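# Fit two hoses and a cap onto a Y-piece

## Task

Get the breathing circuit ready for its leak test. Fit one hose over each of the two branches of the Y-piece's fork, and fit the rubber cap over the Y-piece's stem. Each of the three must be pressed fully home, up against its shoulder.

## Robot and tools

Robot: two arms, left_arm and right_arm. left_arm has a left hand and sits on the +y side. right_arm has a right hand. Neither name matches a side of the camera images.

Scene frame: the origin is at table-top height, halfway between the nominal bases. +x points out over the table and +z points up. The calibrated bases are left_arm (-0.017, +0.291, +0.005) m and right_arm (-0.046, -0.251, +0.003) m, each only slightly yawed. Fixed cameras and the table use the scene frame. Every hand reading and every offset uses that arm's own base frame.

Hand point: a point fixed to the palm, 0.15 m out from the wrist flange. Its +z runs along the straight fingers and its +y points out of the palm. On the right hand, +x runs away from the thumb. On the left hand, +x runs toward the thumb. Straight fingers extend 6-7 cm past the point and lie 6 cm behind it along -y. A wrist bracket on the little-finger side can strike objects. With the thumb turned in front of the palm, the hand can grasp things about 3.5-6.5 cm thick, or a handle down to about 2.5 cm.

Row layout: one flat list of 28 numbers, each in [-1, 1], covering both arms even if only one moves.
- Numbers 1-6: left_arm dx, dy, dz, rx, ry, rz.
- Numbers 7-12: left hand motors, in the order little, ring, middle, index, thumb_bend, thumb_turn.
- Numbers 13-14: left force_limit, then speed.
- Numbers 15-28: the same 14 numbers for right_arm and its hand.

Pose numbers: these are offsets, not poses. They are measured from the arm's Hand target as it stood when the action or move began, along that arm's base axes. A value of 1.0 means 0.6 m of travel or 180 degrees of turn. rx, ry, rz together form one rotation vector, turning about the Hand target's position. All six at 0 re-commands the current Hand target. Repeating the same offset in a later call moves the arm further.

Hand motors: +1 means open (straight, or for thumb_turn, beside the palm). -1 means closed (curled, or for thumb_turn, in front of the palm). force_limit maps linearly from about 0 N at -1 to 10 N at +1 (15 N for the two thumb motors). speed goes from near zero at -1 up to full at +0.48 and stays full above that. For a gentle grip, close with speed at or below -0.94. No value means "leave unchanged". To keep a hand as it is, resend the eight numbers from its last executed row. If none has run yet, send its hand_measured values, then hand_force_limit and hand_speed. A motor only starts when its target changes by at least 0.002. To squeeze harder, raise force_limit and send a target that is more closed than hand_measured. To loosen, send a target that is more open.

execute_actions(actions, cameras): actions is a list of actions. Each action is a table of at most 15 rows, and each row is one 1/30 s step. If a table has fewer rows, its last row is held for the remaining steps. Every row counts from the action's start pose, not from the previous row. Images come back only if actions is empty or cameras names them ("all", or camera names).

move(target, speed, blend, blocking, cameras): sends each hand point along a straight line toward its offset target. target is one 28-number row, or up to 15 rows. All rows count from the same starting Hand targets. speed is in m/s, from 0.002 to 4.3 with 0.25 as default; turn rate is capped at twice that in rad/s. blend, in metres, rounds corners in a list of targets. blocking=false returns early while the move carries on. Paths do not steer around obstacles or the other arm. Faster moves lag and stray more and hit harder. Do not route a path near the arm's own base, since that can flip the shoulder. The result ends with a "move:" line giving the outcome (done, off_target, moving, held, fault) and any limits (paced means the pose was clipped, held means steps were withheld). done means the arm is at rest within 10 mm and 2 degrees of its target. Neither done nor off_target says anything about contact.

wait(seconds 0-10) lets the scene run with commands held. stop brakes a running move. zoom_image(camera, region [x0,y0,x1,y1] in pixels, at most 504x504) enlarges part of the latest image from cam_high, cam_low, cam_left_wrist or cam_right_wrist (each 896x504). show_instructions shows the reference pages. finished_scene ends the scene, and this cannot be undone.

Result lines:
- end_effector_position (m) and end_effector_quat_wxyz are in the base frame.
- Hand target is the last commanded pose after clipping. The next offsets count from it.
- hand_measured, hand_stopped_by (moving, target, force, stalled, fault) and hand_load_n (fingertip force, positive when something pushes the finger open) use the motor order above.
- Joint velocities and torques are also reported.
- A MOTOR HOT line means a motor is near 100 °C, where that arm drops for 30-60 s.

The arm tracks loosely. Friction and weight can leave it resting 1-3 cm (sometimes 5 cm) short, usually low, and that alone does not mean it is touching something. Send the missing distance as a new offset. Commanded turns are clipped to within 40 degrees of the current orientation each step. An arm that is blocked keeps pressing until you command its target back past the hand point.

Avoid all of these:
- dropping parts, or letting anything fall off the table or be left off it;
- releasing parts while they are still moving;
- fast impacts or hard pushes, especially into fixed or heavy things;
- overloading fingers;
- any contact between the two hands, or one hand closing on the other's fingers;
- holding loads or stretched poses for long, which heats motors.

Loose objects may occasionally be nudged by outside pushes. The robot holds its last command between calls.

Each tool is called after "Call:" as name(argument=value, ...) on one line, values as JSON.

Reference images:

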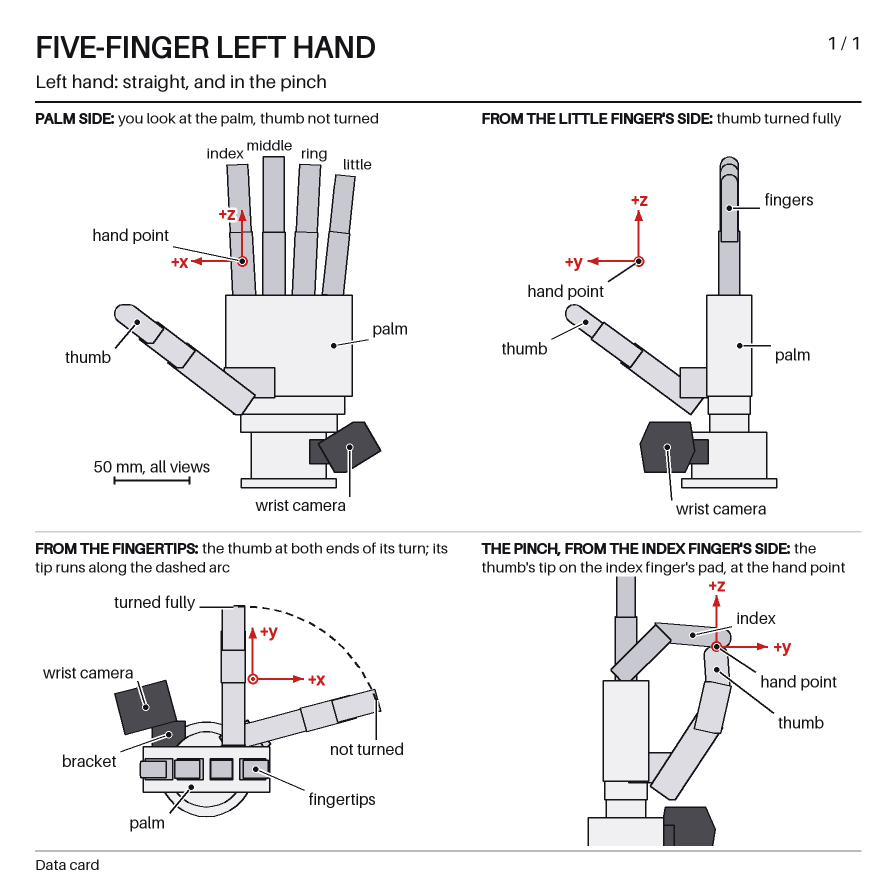

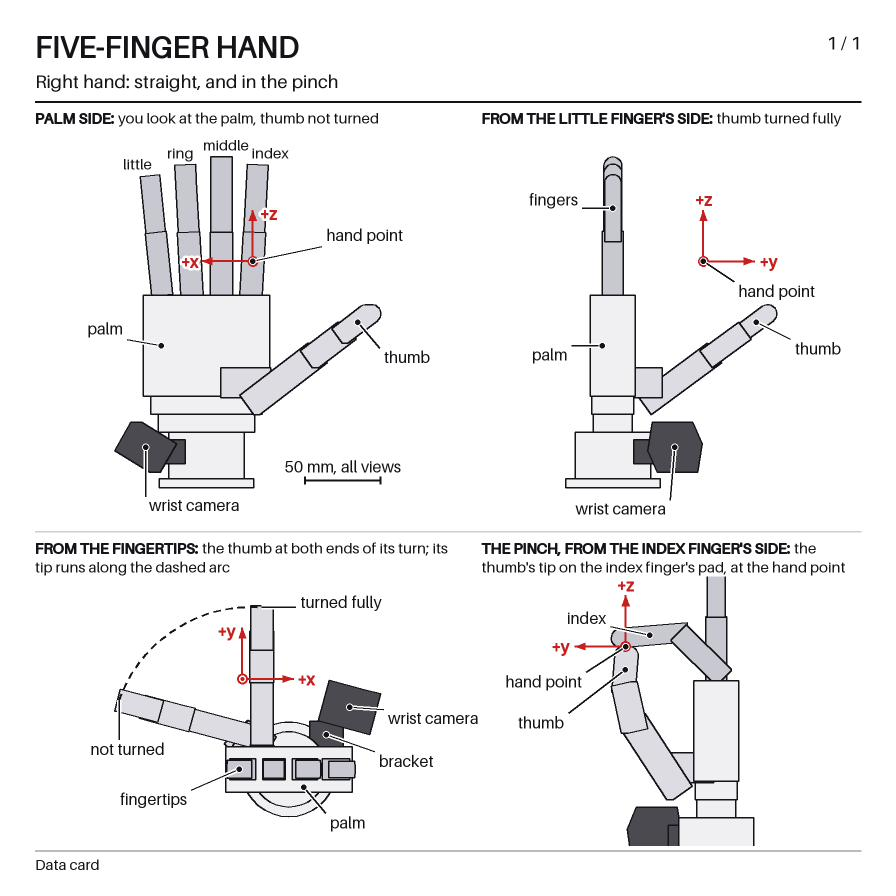

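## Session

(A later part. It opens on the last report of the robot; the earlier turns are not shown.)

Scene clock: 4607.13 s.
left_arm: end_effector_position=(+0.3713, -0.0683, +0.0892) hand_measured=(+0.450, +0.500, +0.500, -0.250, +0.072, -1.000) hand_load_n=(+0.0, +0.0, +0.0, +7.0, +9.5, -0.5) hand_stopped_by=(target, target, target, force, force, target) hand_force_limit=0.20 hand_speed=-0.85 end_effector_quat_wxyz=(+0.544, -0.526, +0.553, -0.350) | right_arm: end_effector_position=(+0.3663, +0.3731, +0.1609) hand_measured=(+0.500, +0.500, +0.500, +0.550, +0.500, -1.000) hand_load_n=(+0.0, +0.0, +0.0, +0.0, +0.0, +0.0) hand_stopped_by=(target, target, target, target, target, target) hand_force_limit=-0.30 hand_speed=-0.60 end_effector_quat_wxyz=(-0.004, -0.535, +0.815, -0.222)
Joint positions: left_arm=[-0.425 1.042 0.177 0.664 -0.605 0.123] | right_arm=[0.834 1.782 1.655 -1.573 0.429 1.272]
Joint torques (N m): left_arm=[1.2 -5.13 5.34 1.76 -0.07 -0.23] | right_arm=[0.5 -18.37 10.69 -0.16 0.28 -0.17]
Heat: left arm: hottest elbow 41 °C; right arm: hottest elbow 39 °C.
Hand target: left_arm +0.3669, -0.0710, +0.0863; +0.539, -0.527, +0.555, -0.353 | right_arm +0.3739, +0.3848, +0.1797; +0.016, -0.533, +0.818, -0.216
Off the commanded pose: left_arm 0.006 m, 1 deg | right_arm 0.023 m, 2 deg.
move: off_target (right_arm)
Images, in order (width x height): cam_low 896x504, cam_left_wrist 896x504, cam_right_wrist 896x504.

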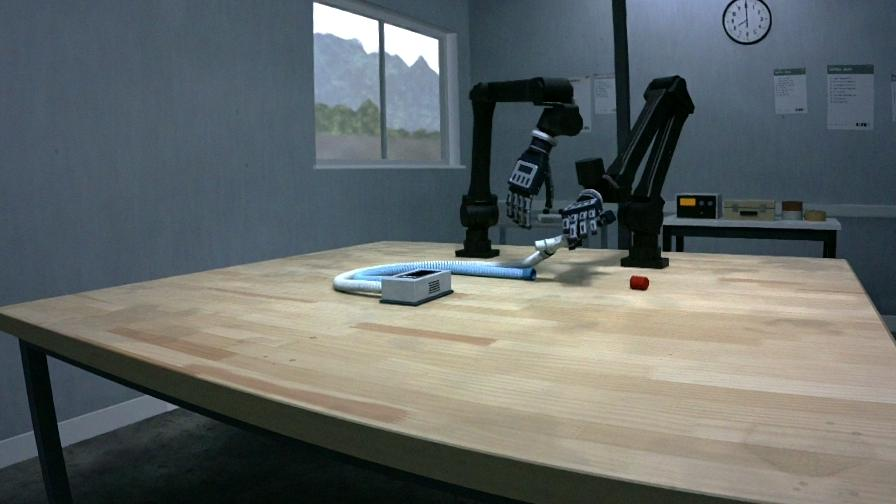

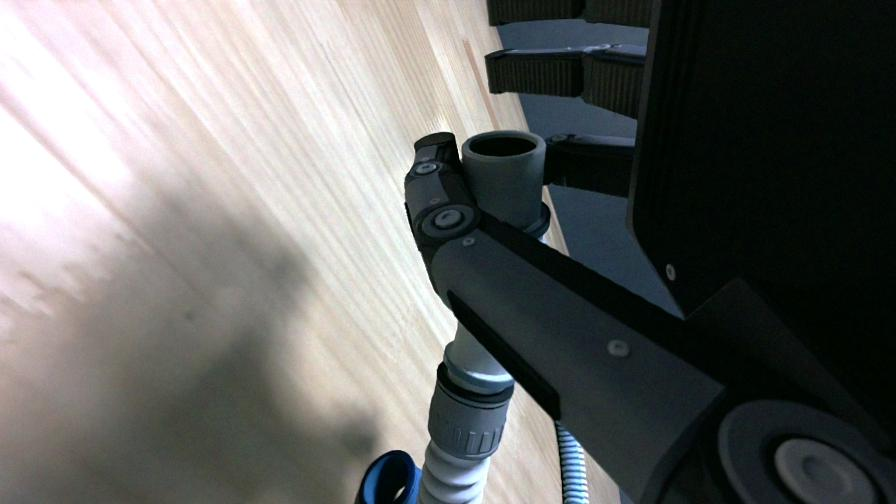

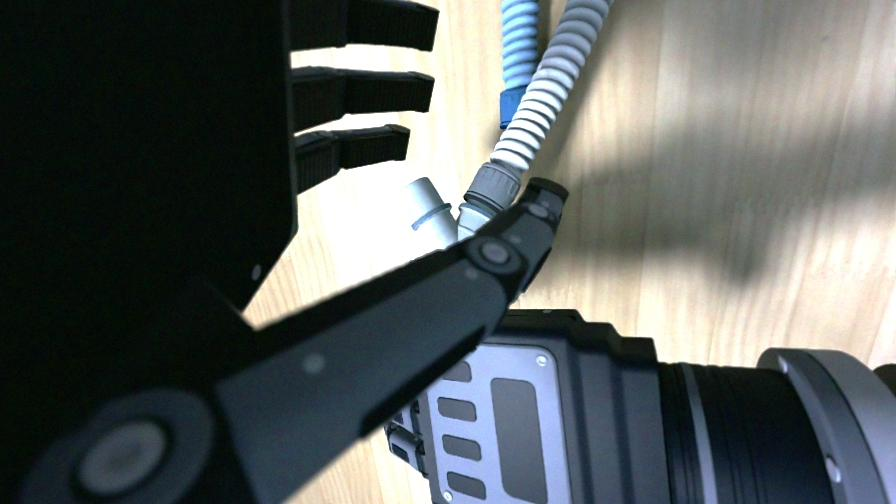

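Call:
move(target=[0, 0, 0, 0, 0, 0, 0.45, 0.5, 0.5, -0.6, -0.35, -1, 0.2, -0.85, -0.0633, -0.0083, -0.0667, 0.1364, -0.0599, -0.0257, 0.5, 0.5, 0.5, 0.55, 0.5, -1, -0.3, -0.6], speed=0.1, cameras=["cam_left_wrist", "cam_right_wrist", "cam_low"])

Call:
zoom_image(camera="cam_low", region=[500, 180, 620, 280])

Call:
zoom_image(camera="cam_right_wrist", region=[360, 100, 600, 340])

Scene clock: 4691.97 s.
left_arm: end_effector_position=(+0.3713, -0.0683, +0.0892) hand_measured=(+0.450, +0.500, +0.500, -0.250, +0.072, -1.000) hand_load_n=(+0.0, +0.0, +0.0, +7.0, +9.5, +0.0) hand_stopped_by=(target, target, target, force, force, target) hand_force_limit=0.20 hand_speed=-0.85 end_effector_quat_wxyz=(+0.544, -0.526, +0.553, -0.350) | right_arm: end_effector_position=(+0.3372, +0.3805, +0.1395) hand_measured=(+0.500, +0.500, +0.500, +0.550, +0.500, -1.000) hand_load_n=(+0.0, +0.0, +0.0, +0.0, +0.0, +0.0) hand_stopped_by=(target, target, target, target, target, target) hand_force_limit=-0.30 hand_speed=-0.60 end_effector_quat_wxyz=(+0.192, -0.466, +0.859, -0.090)
Joint positions: left_arm=[-0.425 1.042 0.177 0.664 -0.605 0.123] | right_arm=[0.834 1.443 1.135 -0.947 0.294 1.363]
Joint torques (N m): left_arm=[1.03 -5.6 5.31 1.63 -0.1 -0.26] | right_arm=[0.67 -13.04 7.08 1.29 0.1 -0.06]
Heat: left arm: hottest elbow 40 °C; right arm: hottest elbow 39 °C.
Hand target: left_arm +0.3669, -0.0710, +0.0863; +0.539, -0.527, +0.555, -0.353 | right_arm +0.3358, +0.3798, +0.1394; +0.196, -0.461, +0.861, -0.086
Off the commanded pose: left_arm 0.006 m, 1 deg | right_arm 0.002 m, 1 deg.
move: done
Images, in order (width x height): cam_low 896x504, cam_left_wrist 896x504, cam_right_wrist 896x504.

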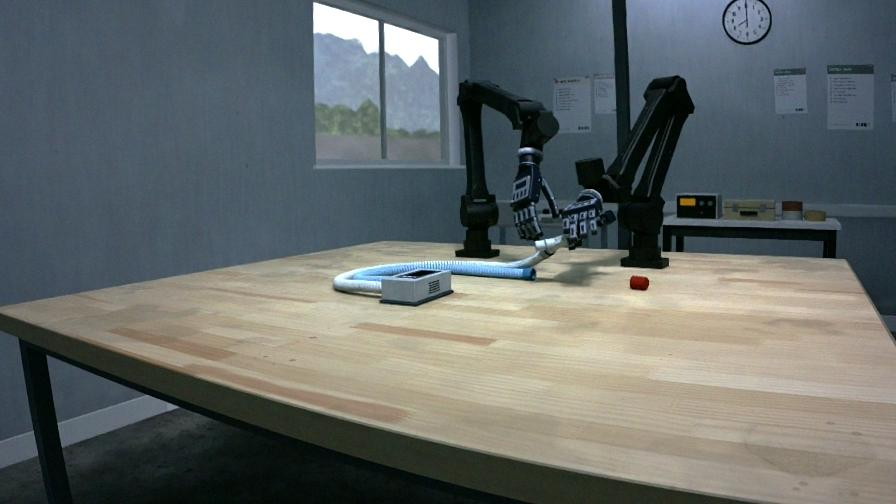

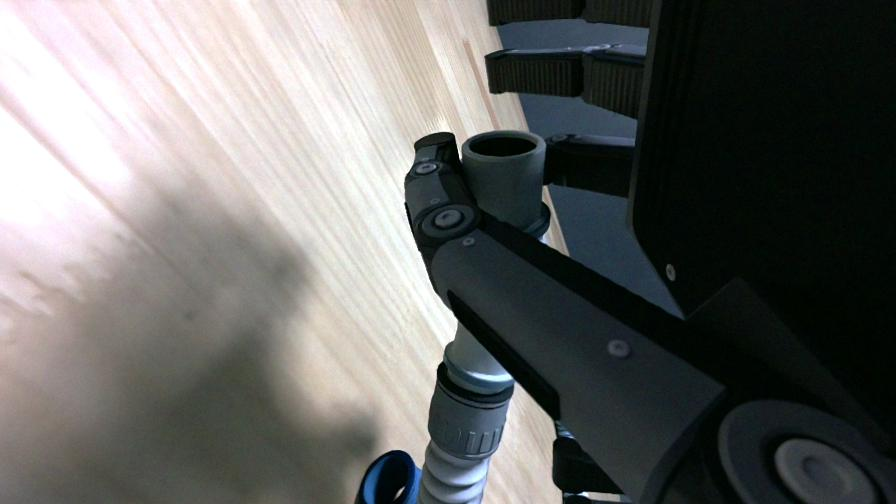

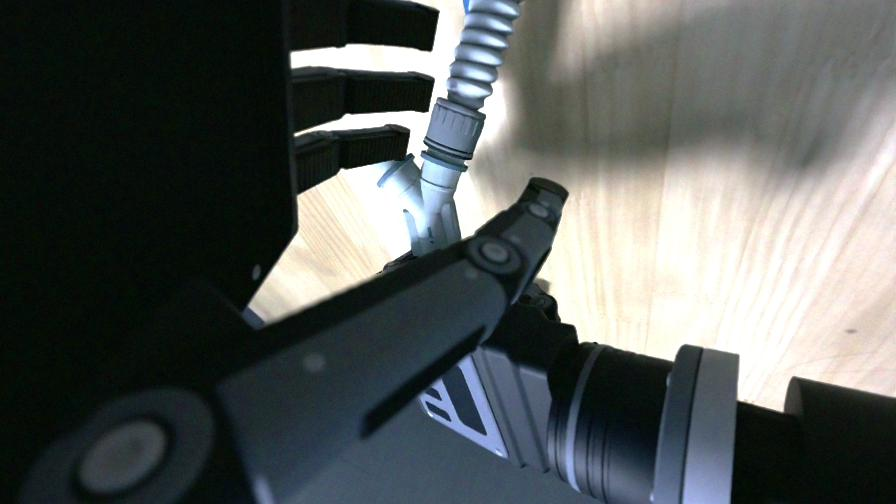

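Scaled by 4.200 from the camera's 896x504 image, which has a finer 1280x720 frame.

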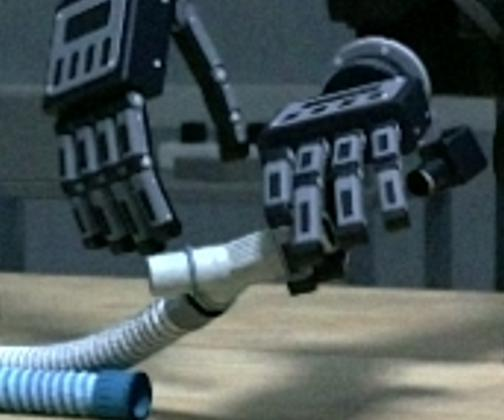

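Scaled by 2.100 from the camera's 896x504 image, which has a finer 1280x720 frame.

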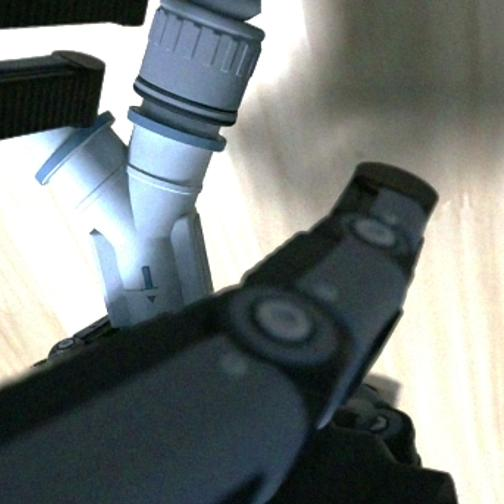

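Call:
zoom_image(camera="cam_right_wrist", region=[400, 90, 500, 200])

Scaled by 4.582 from the camera's 896x504 image, which has a finer 1280x720 frame.

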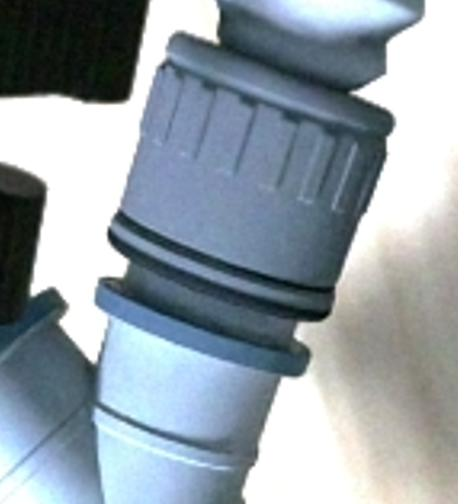

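Call:
move(target=[0, 0, 0, 0, 0, 0, 0.45, 0.5, 0.5, -0.6, -0.35, -1, 0.2, -0.85, 0.028, -0.001, -0.079, 0, 0, 0, 0.5, 0.5, 0.5, 0.55, 0.5, -1, -0.3, -0.6], speed=0.08, cameras=["cam_left_wrist", "cam_right_wrist", "cam_low"])

Call:
zoom_image(camera="cam_low", region=[500, 180, 620, 280])

Call:
zoom_image(camera="cam_right_wrist", region=[360, 100, 600, 340])

Scene clock: 4735.83 s.
left_arm: end_effector_position=(+0.3713, -0.0683, +0.0892) hand_measured=(+0.450, +0.500, +0.500, -0.250, +0.072, -1.000) hand_load_n=(-0.5, +0.0, +0.0, +7.0, +9.5, +0.0) hand_stopped_by=(target, target, target, force, force, target) hand_force_limit=0.20 hand_speed=-0.85 end_effector_quat_wxyz=(+0.544, -0.526, +0.553, -0.350) | right_arm: end_effector_position=(+0.3518, +0.3829, +0.1044) hand_measured=(+0.500, +0.500, +0.500, +0.550, +0.500, -1.000) hand_load_n=(+0.0, +0.0, +0.0, -0.5, +0.0, +0.0) hand_stopped_by=(target, target, target, target, target, target) hand_force_limit=-0.30 hand_speed=-0.60 end_effector_quat_wxyz=(+0.205, -0.458, +0.861, -0.083)
Joint positions: left_arm=[-0.425 1.042 0.177 0.664 -0.605 0.123] | right_arm=[0.813 1.489 1.078 -0.811 0.284 1.355]
Joint torques (N m): left_arm=[1.49 -5.25 5.38 1.63 -0.07 -0.25] | right_arm=[-1.08 -10.99 6.89 1.46 0.12 -0.2]
Heat: left arm: hottest elbow 40 °C; right arm: hottest elbow 35 °C.
Hand target: left_arm +0.3669, -0.0710, +0.0863; +0.539, -0.527, +0.555, -0.353 | right_arm +0.3528, +0.3792, +0.0921; +0.196, -0.461, +0.861, -0.086
Off the commanded pose: left_arm 0.006 m, 1 deg | right_arm 0.013 m, 1 deg.
move: off_target (right_arm)
Images, in order (width x height): cam_low 896x504, cam_left_wrist 896x504, cam_right_wrist 896x504.

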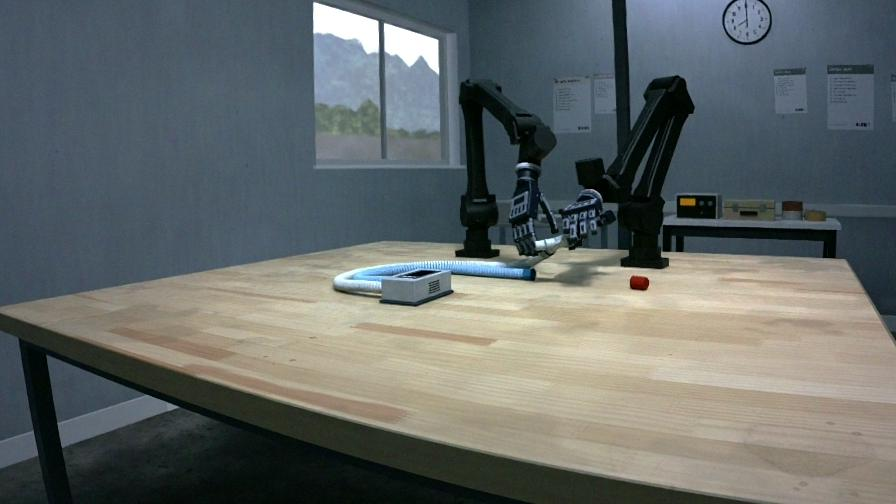

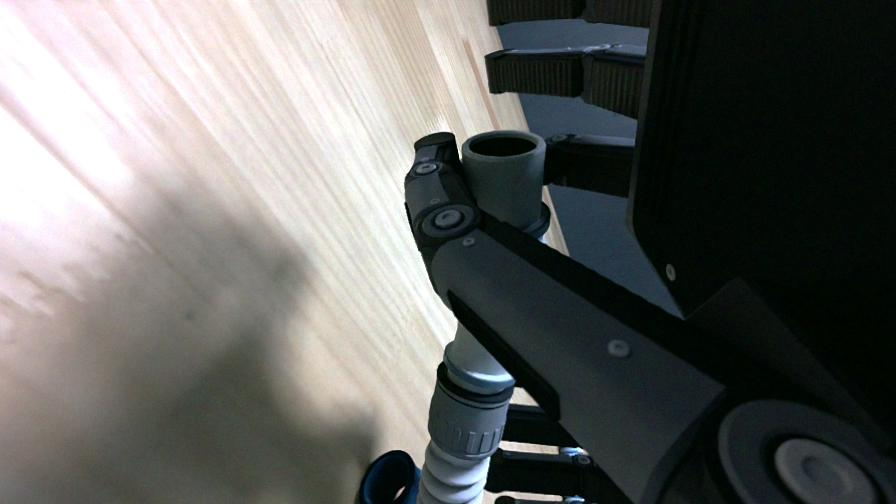

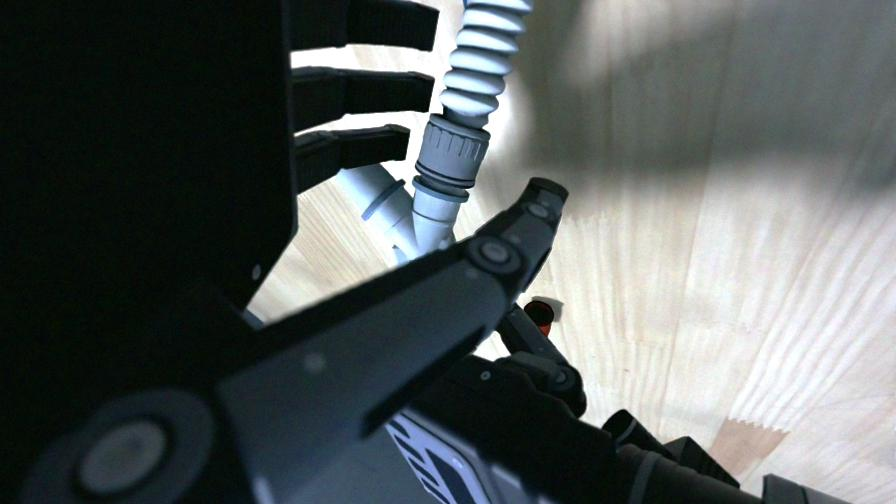

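Scaled by 4.200 from the camera's 896x504 image, which has a finer 1280x720 frame.

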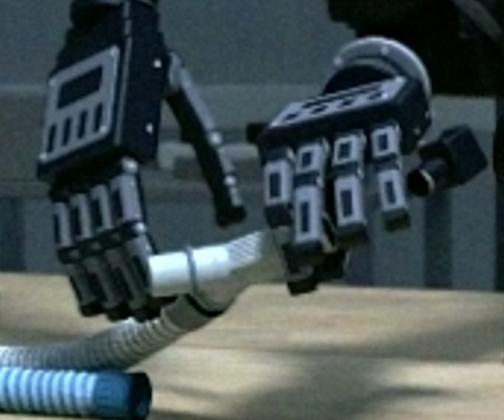

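Scaled by 2.100 from the camera's 896x504 image, which has a finer 1280x720 frame.

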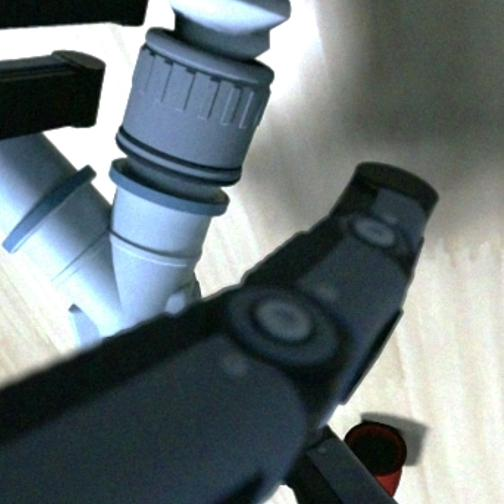

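Call:
move(target=[[0, 0, 0, 0, 0, 0, 0.45, 0.5, 0.5, -0.6, -0.35, -1, 0.2, -0.85, -0.04, 0.0, 0.12, 0, 0, 0, 0.5, 0.5, 0.5, 0.55, 0.5, -1, -0.3, -0.6], [0.01, 0, 0.045, -0.0021, 0.22, 0.0326, 0.45, 0.5, 0.5, -0.6, -0.35, -1, 0.2, -0.85, -0.04, 0.0, 0.12, 0, 0, 0, 0.5, 0.5, 0.5, 0.55, 0.5, -1, -0.3, -0.6]], speed=0.12, cameras=["cam_left_wrist", "cam_right_wrist", "cam_low"])

Call:
zoom_image(camera="cam_low", region=[500, 150, 640, 280])

Call:
zoom_image(camera="cam_right_wrist", region=[360, 60, 600, 300])

Scene clock: 4768.87 s.
left_arm: end_effector_position=(+0.3449, -0.0633, +0.0712) hand_measured=(+0.450, +0.500, +0.500, -0.250, +0.072, -1.000) hand_load_n=(+0.0, +0.5, +0.0, +7.0, +9.5, -0.5) hand_stopped_by=(target, target, target, force, force, target) hand_force_limit=0.20 hand_speed=-0.85 end_effector_quat_wxyz=(+0.430, -0.588, +0.650, -0.215) | right_arm: end_effector_position=(+0.3197, +0.3646, +0.1417) hand_measured=(+0.500, +0.500, +0.500, +0.550, +0.500, -1.000) hand_load_n=(+0.5, +0.0, +0.0, +0.0, -0.5, +0.0) hand_stopped_by=(target, target, target, target, target, target) hand_force_limit=-0.30 hand_speed=-0.60 end_effector_quat_wxyz=(+0.176, -0.467, +0.862, -0.093)
Joint positions: left_arm=[-0.39 0.941 0.397 -0.136 -0.544 -0.025] | right_arm=[0.839 1.401 1.107 -0.998 0.292 1.375]
Joint torques (N m): left_arm=[1.67 -5.13 7.2 1.99 -0.29 -0.09] | right_arm=[0.97 -11.58 10.95 0.55 0.29 -0.01]
Heat: left arm: hottest elbow 40 °C; right arm: hottest elbow 35 °C.
Hand target: left_arm +0.3451, -0.0634, +0.0716; +0.432, -0.587, +0.649, -0.218 (not the last commanded pose) | right_arm +0.3284, +0.3789, +0.1642; +0.196, -0.461, +0.861, -0.086
Off the commanded pose: left_arm 0.051 m, 16 deg | right_arm 0.028 m, 3 deg.
led back after a hold (right arm): the arm was led back toward your command in small steps, so it may still be short of it.
move: held (left_arm; a check stopped the path), off_target (right_arm; braked when a check withheld steps of left_arm); path passed 1 of 2 targets; limits=held
pose unreachable (left arm): on one or more control steps of this call, first in action 0 (counted from 0), this arm could not follow its commanded pose, so it was not sent that pose on those steps. It may still have moved: this result reports where it is.
cause: moving toward the commanded pose would bring a part of the arm too close to another arm (a part of this arm just beyond joint 4 (wrist pitch) and a part of the right arm just beyond its joint 4 (wrist pitch), where that arm would come to rest).
pose unreachable (right arm): on one or more control steps of this call, first in action 0 (counted from 0), this arm could not follow its commanded pose, so it was not sent that pose on those steps. It may still have moved: this result reports where it is.
cause: moving toward the commanded pose would bring a part of the arm too close to another arm (a part of this arm just beyond joint 4 (wrist pitch) and a part of the left arm just beyond its joint 4 (wrist pitch), along the way the arms are being sent, or toward where that arm still pushes).
Images, in order (width x height): cam_low 896x504, cam_left_wrist 896x504, cam_right_wrist 896x504.

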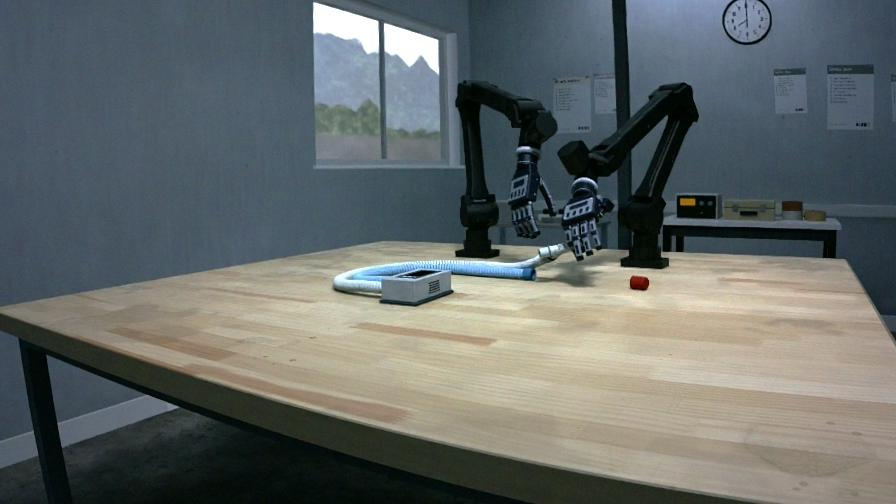

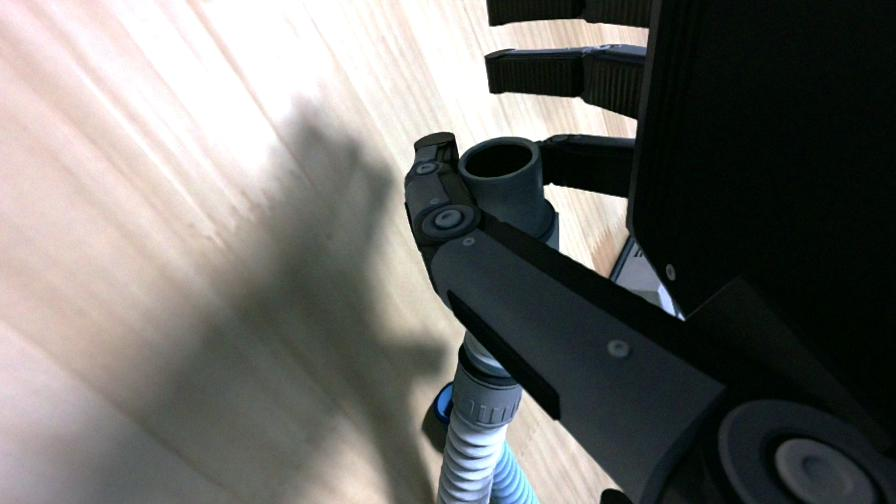

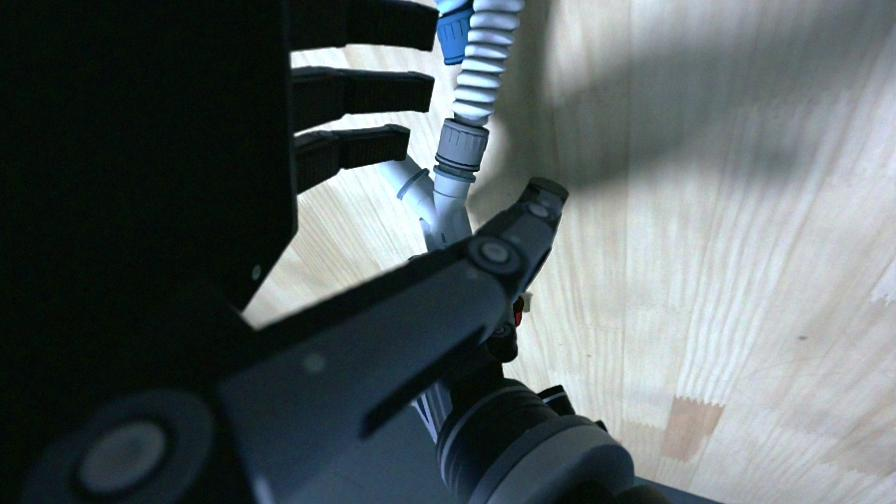

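Scaled by 3.600 from the camera's 896x504 image, which has a finer 1280x720 frame.

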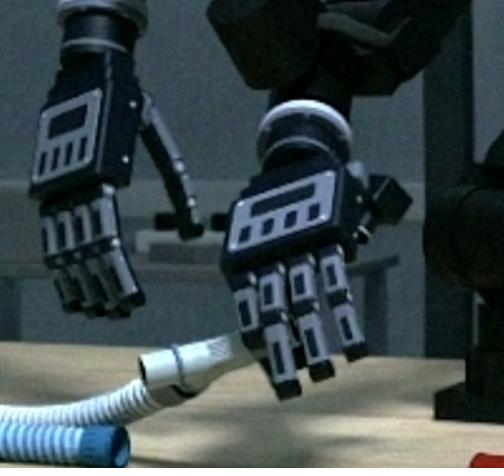

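Scaled by 2.100 from the camera's 896x504 image, which has a finer 1280x720 frame.

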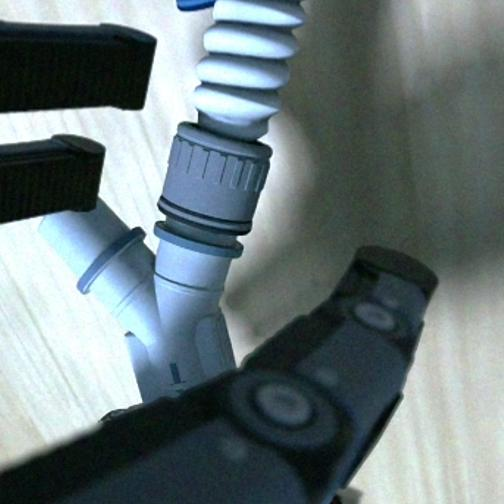

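Call:
move(target=[[0, 0, 0, 0, 0, 0, 0.45, 0.5, 0.5, -0.6, -0.35, -1, 0.2, -0.85, -0.02, -0.2, 0.05, 0, 0, 0, 0.5, 0.5, 0.5, 0.55, 0.5, -1, -0.3, -0.6], [-0.02, -0.005, -0.05, -0.047, 0, 0.0556, 0.45, 0.5, 0.5, -0.6, -0.35, -1, 0.2, -0.85, -0.02, -0.2, 0.05, 0, 0, 0, 0.5, 0.5, 0.5, 0.55, 0.5, -1, -0.3, -0.6]], speed=0.12, cameras=["all"])

Call:
zoom_image(camera="cam_low", region=[500, 180, 640, 290])

Scene clock: 4818.37 s.
left_arm: end_effector_position=(+0.3342, -0.0627, +0.0447) hand_measured=(+0.450, +0.500, +0.500, -0.250, +0.072, -1.000) hand_load_n=(+0.0, +0.0, +0.0, +7.0, +9.5, +0.0) hand_stopped_by=(target, target, target, force, force, target) hand_force_limit=0.20 hand_speed=-0.85 end_effector_quat_wxyz=(-0.407, +0.670, -0.579, +0.222) | right_arm: end_effector_position=(+0.3204, +0.2652, +0.2000) hand_measured=(+0.500, +0.500, +0.500, +0.550, +0.500, -1.000) hand_load_n=(+0.0, +0.0, +0.0, +0.0, +0.0, -0.5) hand_stopped_by=(target, target, target, target, target, target) hand_force_limit=-0.30 hand_speed=-0.60 end_effector_quat_wxyz=(+0.205, -0.458, +0.861, -0.084)
Joint positions: left_arm=[-0.395 0.981 0.357 -0.136 -0.597 -0.277] | right_arm=[0.638 1.138 1.013 -1.054 0.223 1.185]
Joint torques (N m): left_arm=[1.08 -4.37 6.45 2.24 -0.41 -0.3] | right_arm=[-0.44 -8.64 7.2 0.73 0.03 -0.22]
Heat: left arm: hottest elbow 40 °C; right arm: hottest elbow 37 °C.
Hand target: left_arm +0.3330, -0.0665, +0.0416; -0.405, +0.672, -0.577, +0.227 | right_arm +0.3164, +0.2590, +0.1941; +0.196, -0.461, +0.861, -0.086
Off the commanded pose: left_arm 0.005 m, 1 deg | right_arm 0.009 m, 1 deg.
move: done

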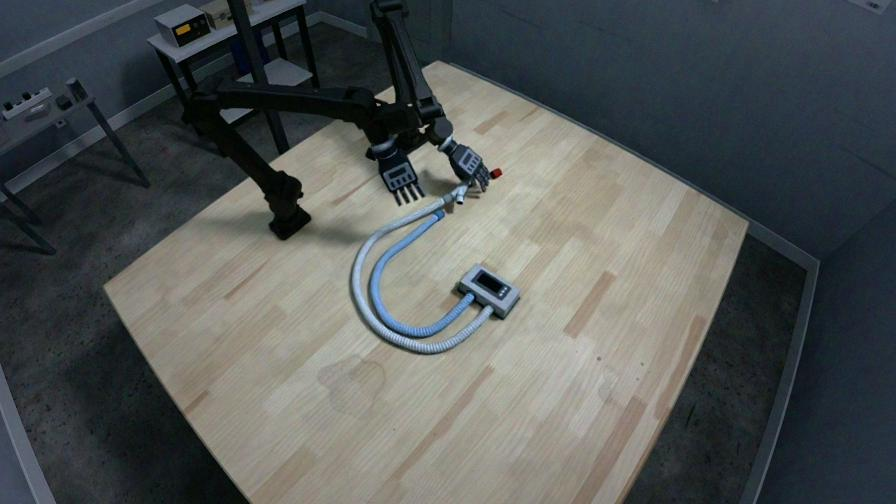

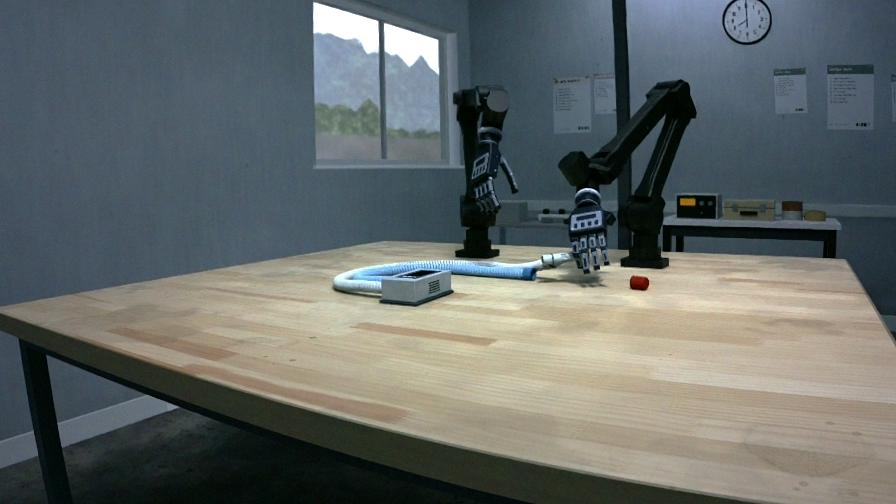

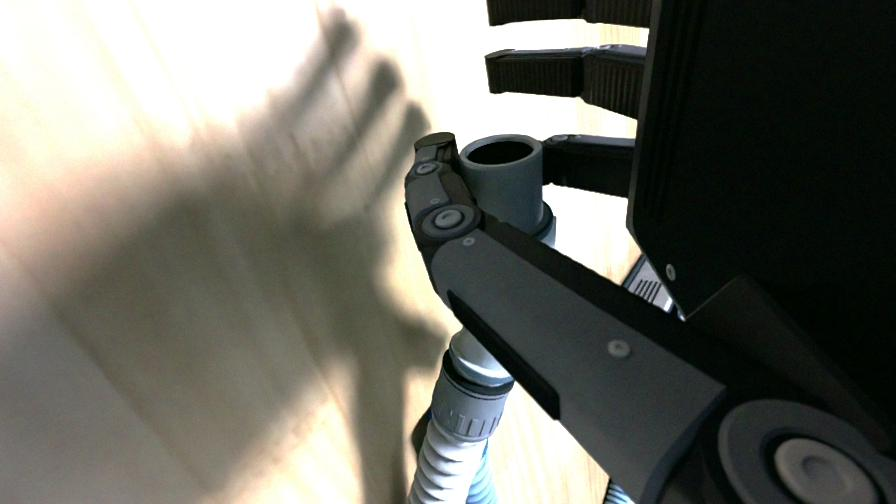

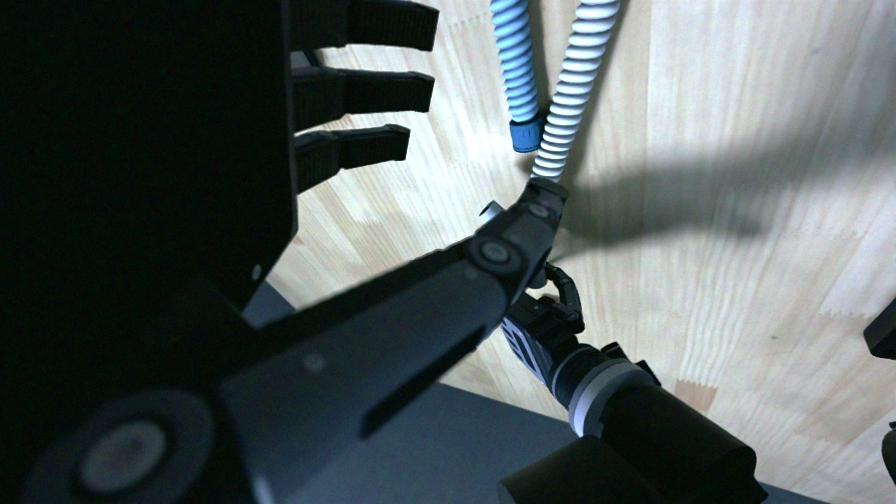

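Scaled by 3.600 from the camera's 896x504 image, which has a finer 1280x720 frame.

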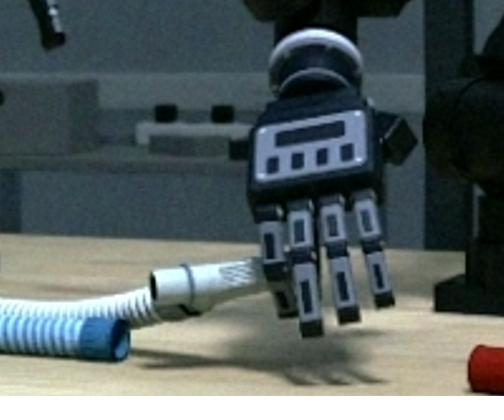

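Call:
move(target=[-0.004, 0, -0.05, 0, 0, 0, 0.45, 0.5, 0.5, -0.6, -0.35, -1, 0.2, -0.85, 0, 0, 0, 0, 0, 0, 0.5, 0.5, 0.5, 0.55, 0.5, -1, -0.3, -0.6], speed=0.06, cameras=["cam_low", "cam_left_wrist"])

Call:
zoom_image(camera="cam_low", region=[500, 180, 640, 290])

Scene clock: 4827.50 s.
left_arm: end_effector_position=(+0.3313, -0.0626, +0.0138) hand_measured=(+0.450, +0.500, +0.500, -0.250, +0.072, -1.000) hand_load_n=(+0.0, +0.0, +0.0, +7.0, +9.0, +0.0) hand_stopped_by=(target, target, target, force, force, target) hand_force_limit=0.20 hand_speed=-0.85 end_effector_quat_wxyz=(-0.406, +0.671, -0.580, +0.219) | right_arm: end_effector_position=(+0.3204, +0.2652, +0.2000) hand_measured=(+0.500, +0.500, +0.500, +0.550, +0.500, -1.000) hand_load_n=(+0.0, +0.0, +0.0, -0.5, +0.0, +0.0) hand_stopped_by=(target, target, target, target, target, target) hand_force_limit=-0.30 hand_speed=-0.60 end_effector_quat_wxyz=(+0.205, -0.458, +0.861, -0.084)
Joint positions: left_arm=[-0.399 1.077 0.307 0.001 -0.601 -0.282] | right_arm=[0.638 1.138 1.013 -1.054 0.223 1.185]
Joint torques (N m): left_arm=[0.97 -4.89 5.65 2.56 -0.35 -0.25] | right_arm=[-0.91 -7.59 7.16 0.66 0.05 -0.24]
Heat: left arm: hottest elbow 40 °C; right arm: hottest elbow 36 °C.
Hand target: left_arm +0.3307, -0.0665, +0.0116; -0.405, +0.672, -0.577, +0.227 | right_arm +0.3164, +0.2590, +0.1941; +0.196, -0.461, +0.861, -0.086
Off the commanded pose: left_arm 0.005 m, 1 deg | right_arm 0.009 m, 1 deg.
move: done
Images, in order (width x height): cam_low 896x504, cam_left_wrist 896x504.

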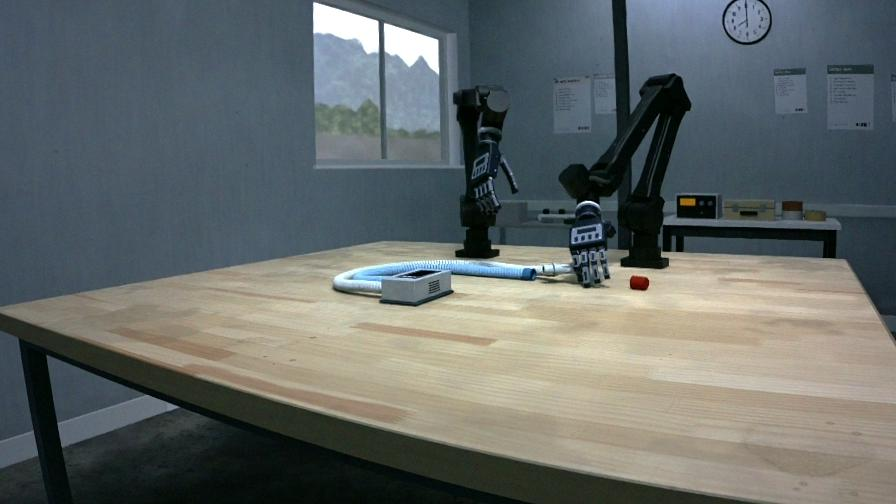

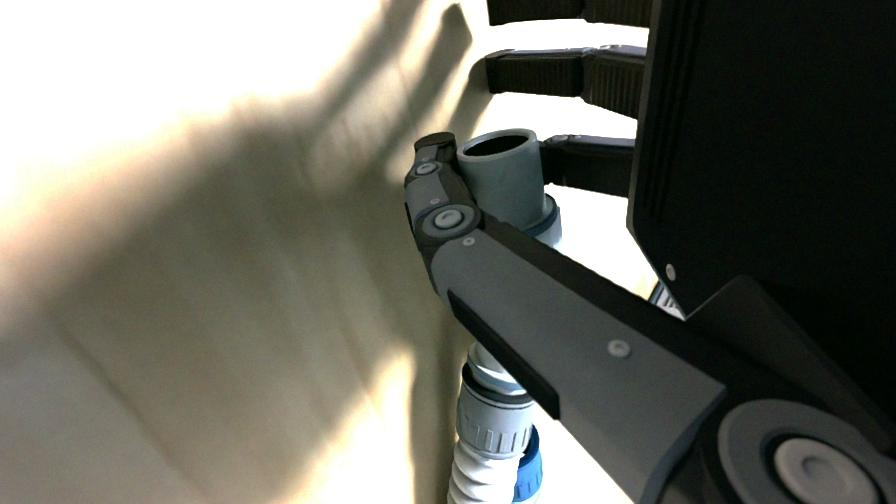

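Scaled by 3.600 from the camera's 896x504 image, which has a finer 1280x720 frame.

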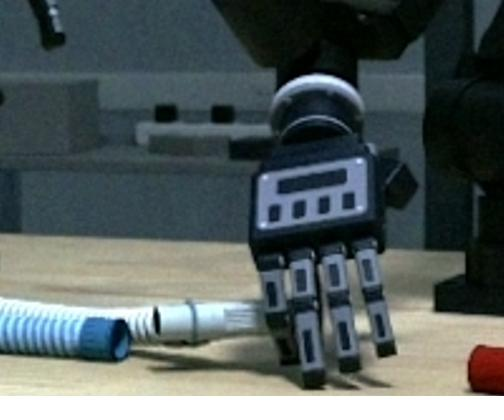

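Call:
move(target=[[0, 0, 0, 0, 0, 0, 1, 1, 1, -0.6, -0.35, -1, 0.2, -0.85, 0, 0, 0, 0, 0, 0, 0.5, 0.5, 0.5, 0.55, 0.5, -1, -0.3, -0.6], [-0.002, 0, -0.02, 0, 0, 0, 1, 1, 1, -0.6, -0.35, -1, 0.2, -0.85, 0, 0, 0, 0, 0, 0, 0.5, 0.5, 0.5, 0.55, 0.5, -1, -0.3, -0.6]], speed=0.05, cameras=["cam_low", "cam_left_wrist"])

Call:
zoom_image(camera="cam_low", region=[500, 180, 640, 290])

Scene clock: 4851.53 s.
left_arm: end_effector_position=(+0.3320, -0.0619, +0.0077) hand_measured=(+1.000, +1.000, +1.000, -0.252, +0.072, -1.000) hand_load_n=(+0.5, +0.0, +0.0, -3.0, +5.0, -6.0) hand_stopped_by=(target, target, target, force, force, target) hand_force_limit=0.20 hand_speed=-0.85 end_effector_quat_wxyz=(-0.412, +0.670, -0.575, +0.224) | right_arm: end_effector_position=(+0.3204, +0.2652, +0.2000) hand_measured=(+0.500, +0.500, +0.500, +0.550, +0.500, -1.000) hand_load_n=(+0.0, -0.5, +0.0, +0.0, +0.0, +0.0) hand_stopped_by=(target, target, target, target, target, target) hand_force_limit=-0.30 hand_speed=-0.60 end_effector_quat_wxyz=(+0.205, -0.458, +0.861, -0.084)
Joint positions: left_arm=[-0.402 1.104 0.29 0.059 -0.612 -0.284] | right_arm=[0.638 1.138 1.013 -1.054 0.223 1.185]
Joint torques (N m): left_arm=[1.14 -3.31 5.18 2.73 -0.02 -0.23] | right_arm=[-0.44 -8.06 7.09 0.69 0.05 -0.22]
Motor temperatures (°C): left_arm=[19 20 39 17 19 19] | right_arm=[18 22 35 17 20 20]
Heat: left arm: hottest elbow 39 °C; right arm: hottest elbow 35 °C.
Hand target: left_arm +0.3295, -0.0665, -0.0004; -0.405, +0.672, -0.577, +0.227 | right_arm +0.3164, +0.2590, +0.1941; +0.196, -0.461, +0.861, -0.086
Off the commanded pose: left_arm 0.010 m, 1 deg | right_arm 0.009 m, 1 deg.
move: done
Images, in order (width x height): cam_low 896x504, cam_left_wrist 896x504.

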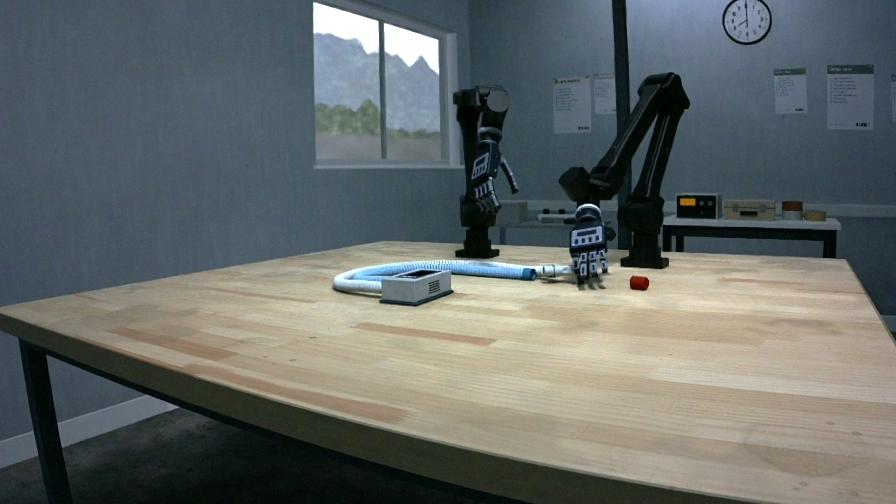

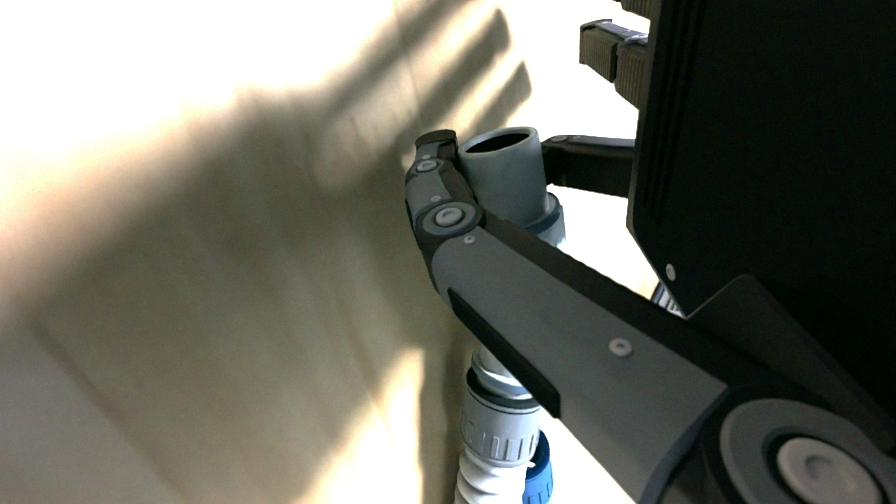

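Scaled by 3.600 from the camera's 896x504 image, which has a finer 1280x720 frame.

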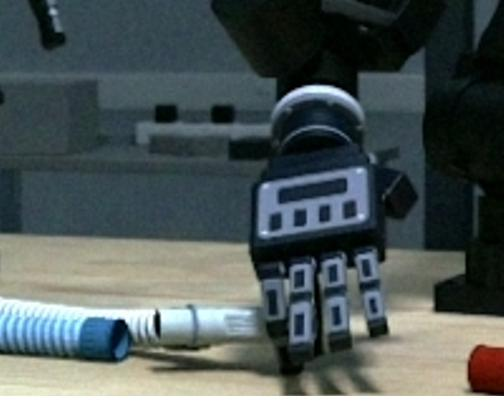

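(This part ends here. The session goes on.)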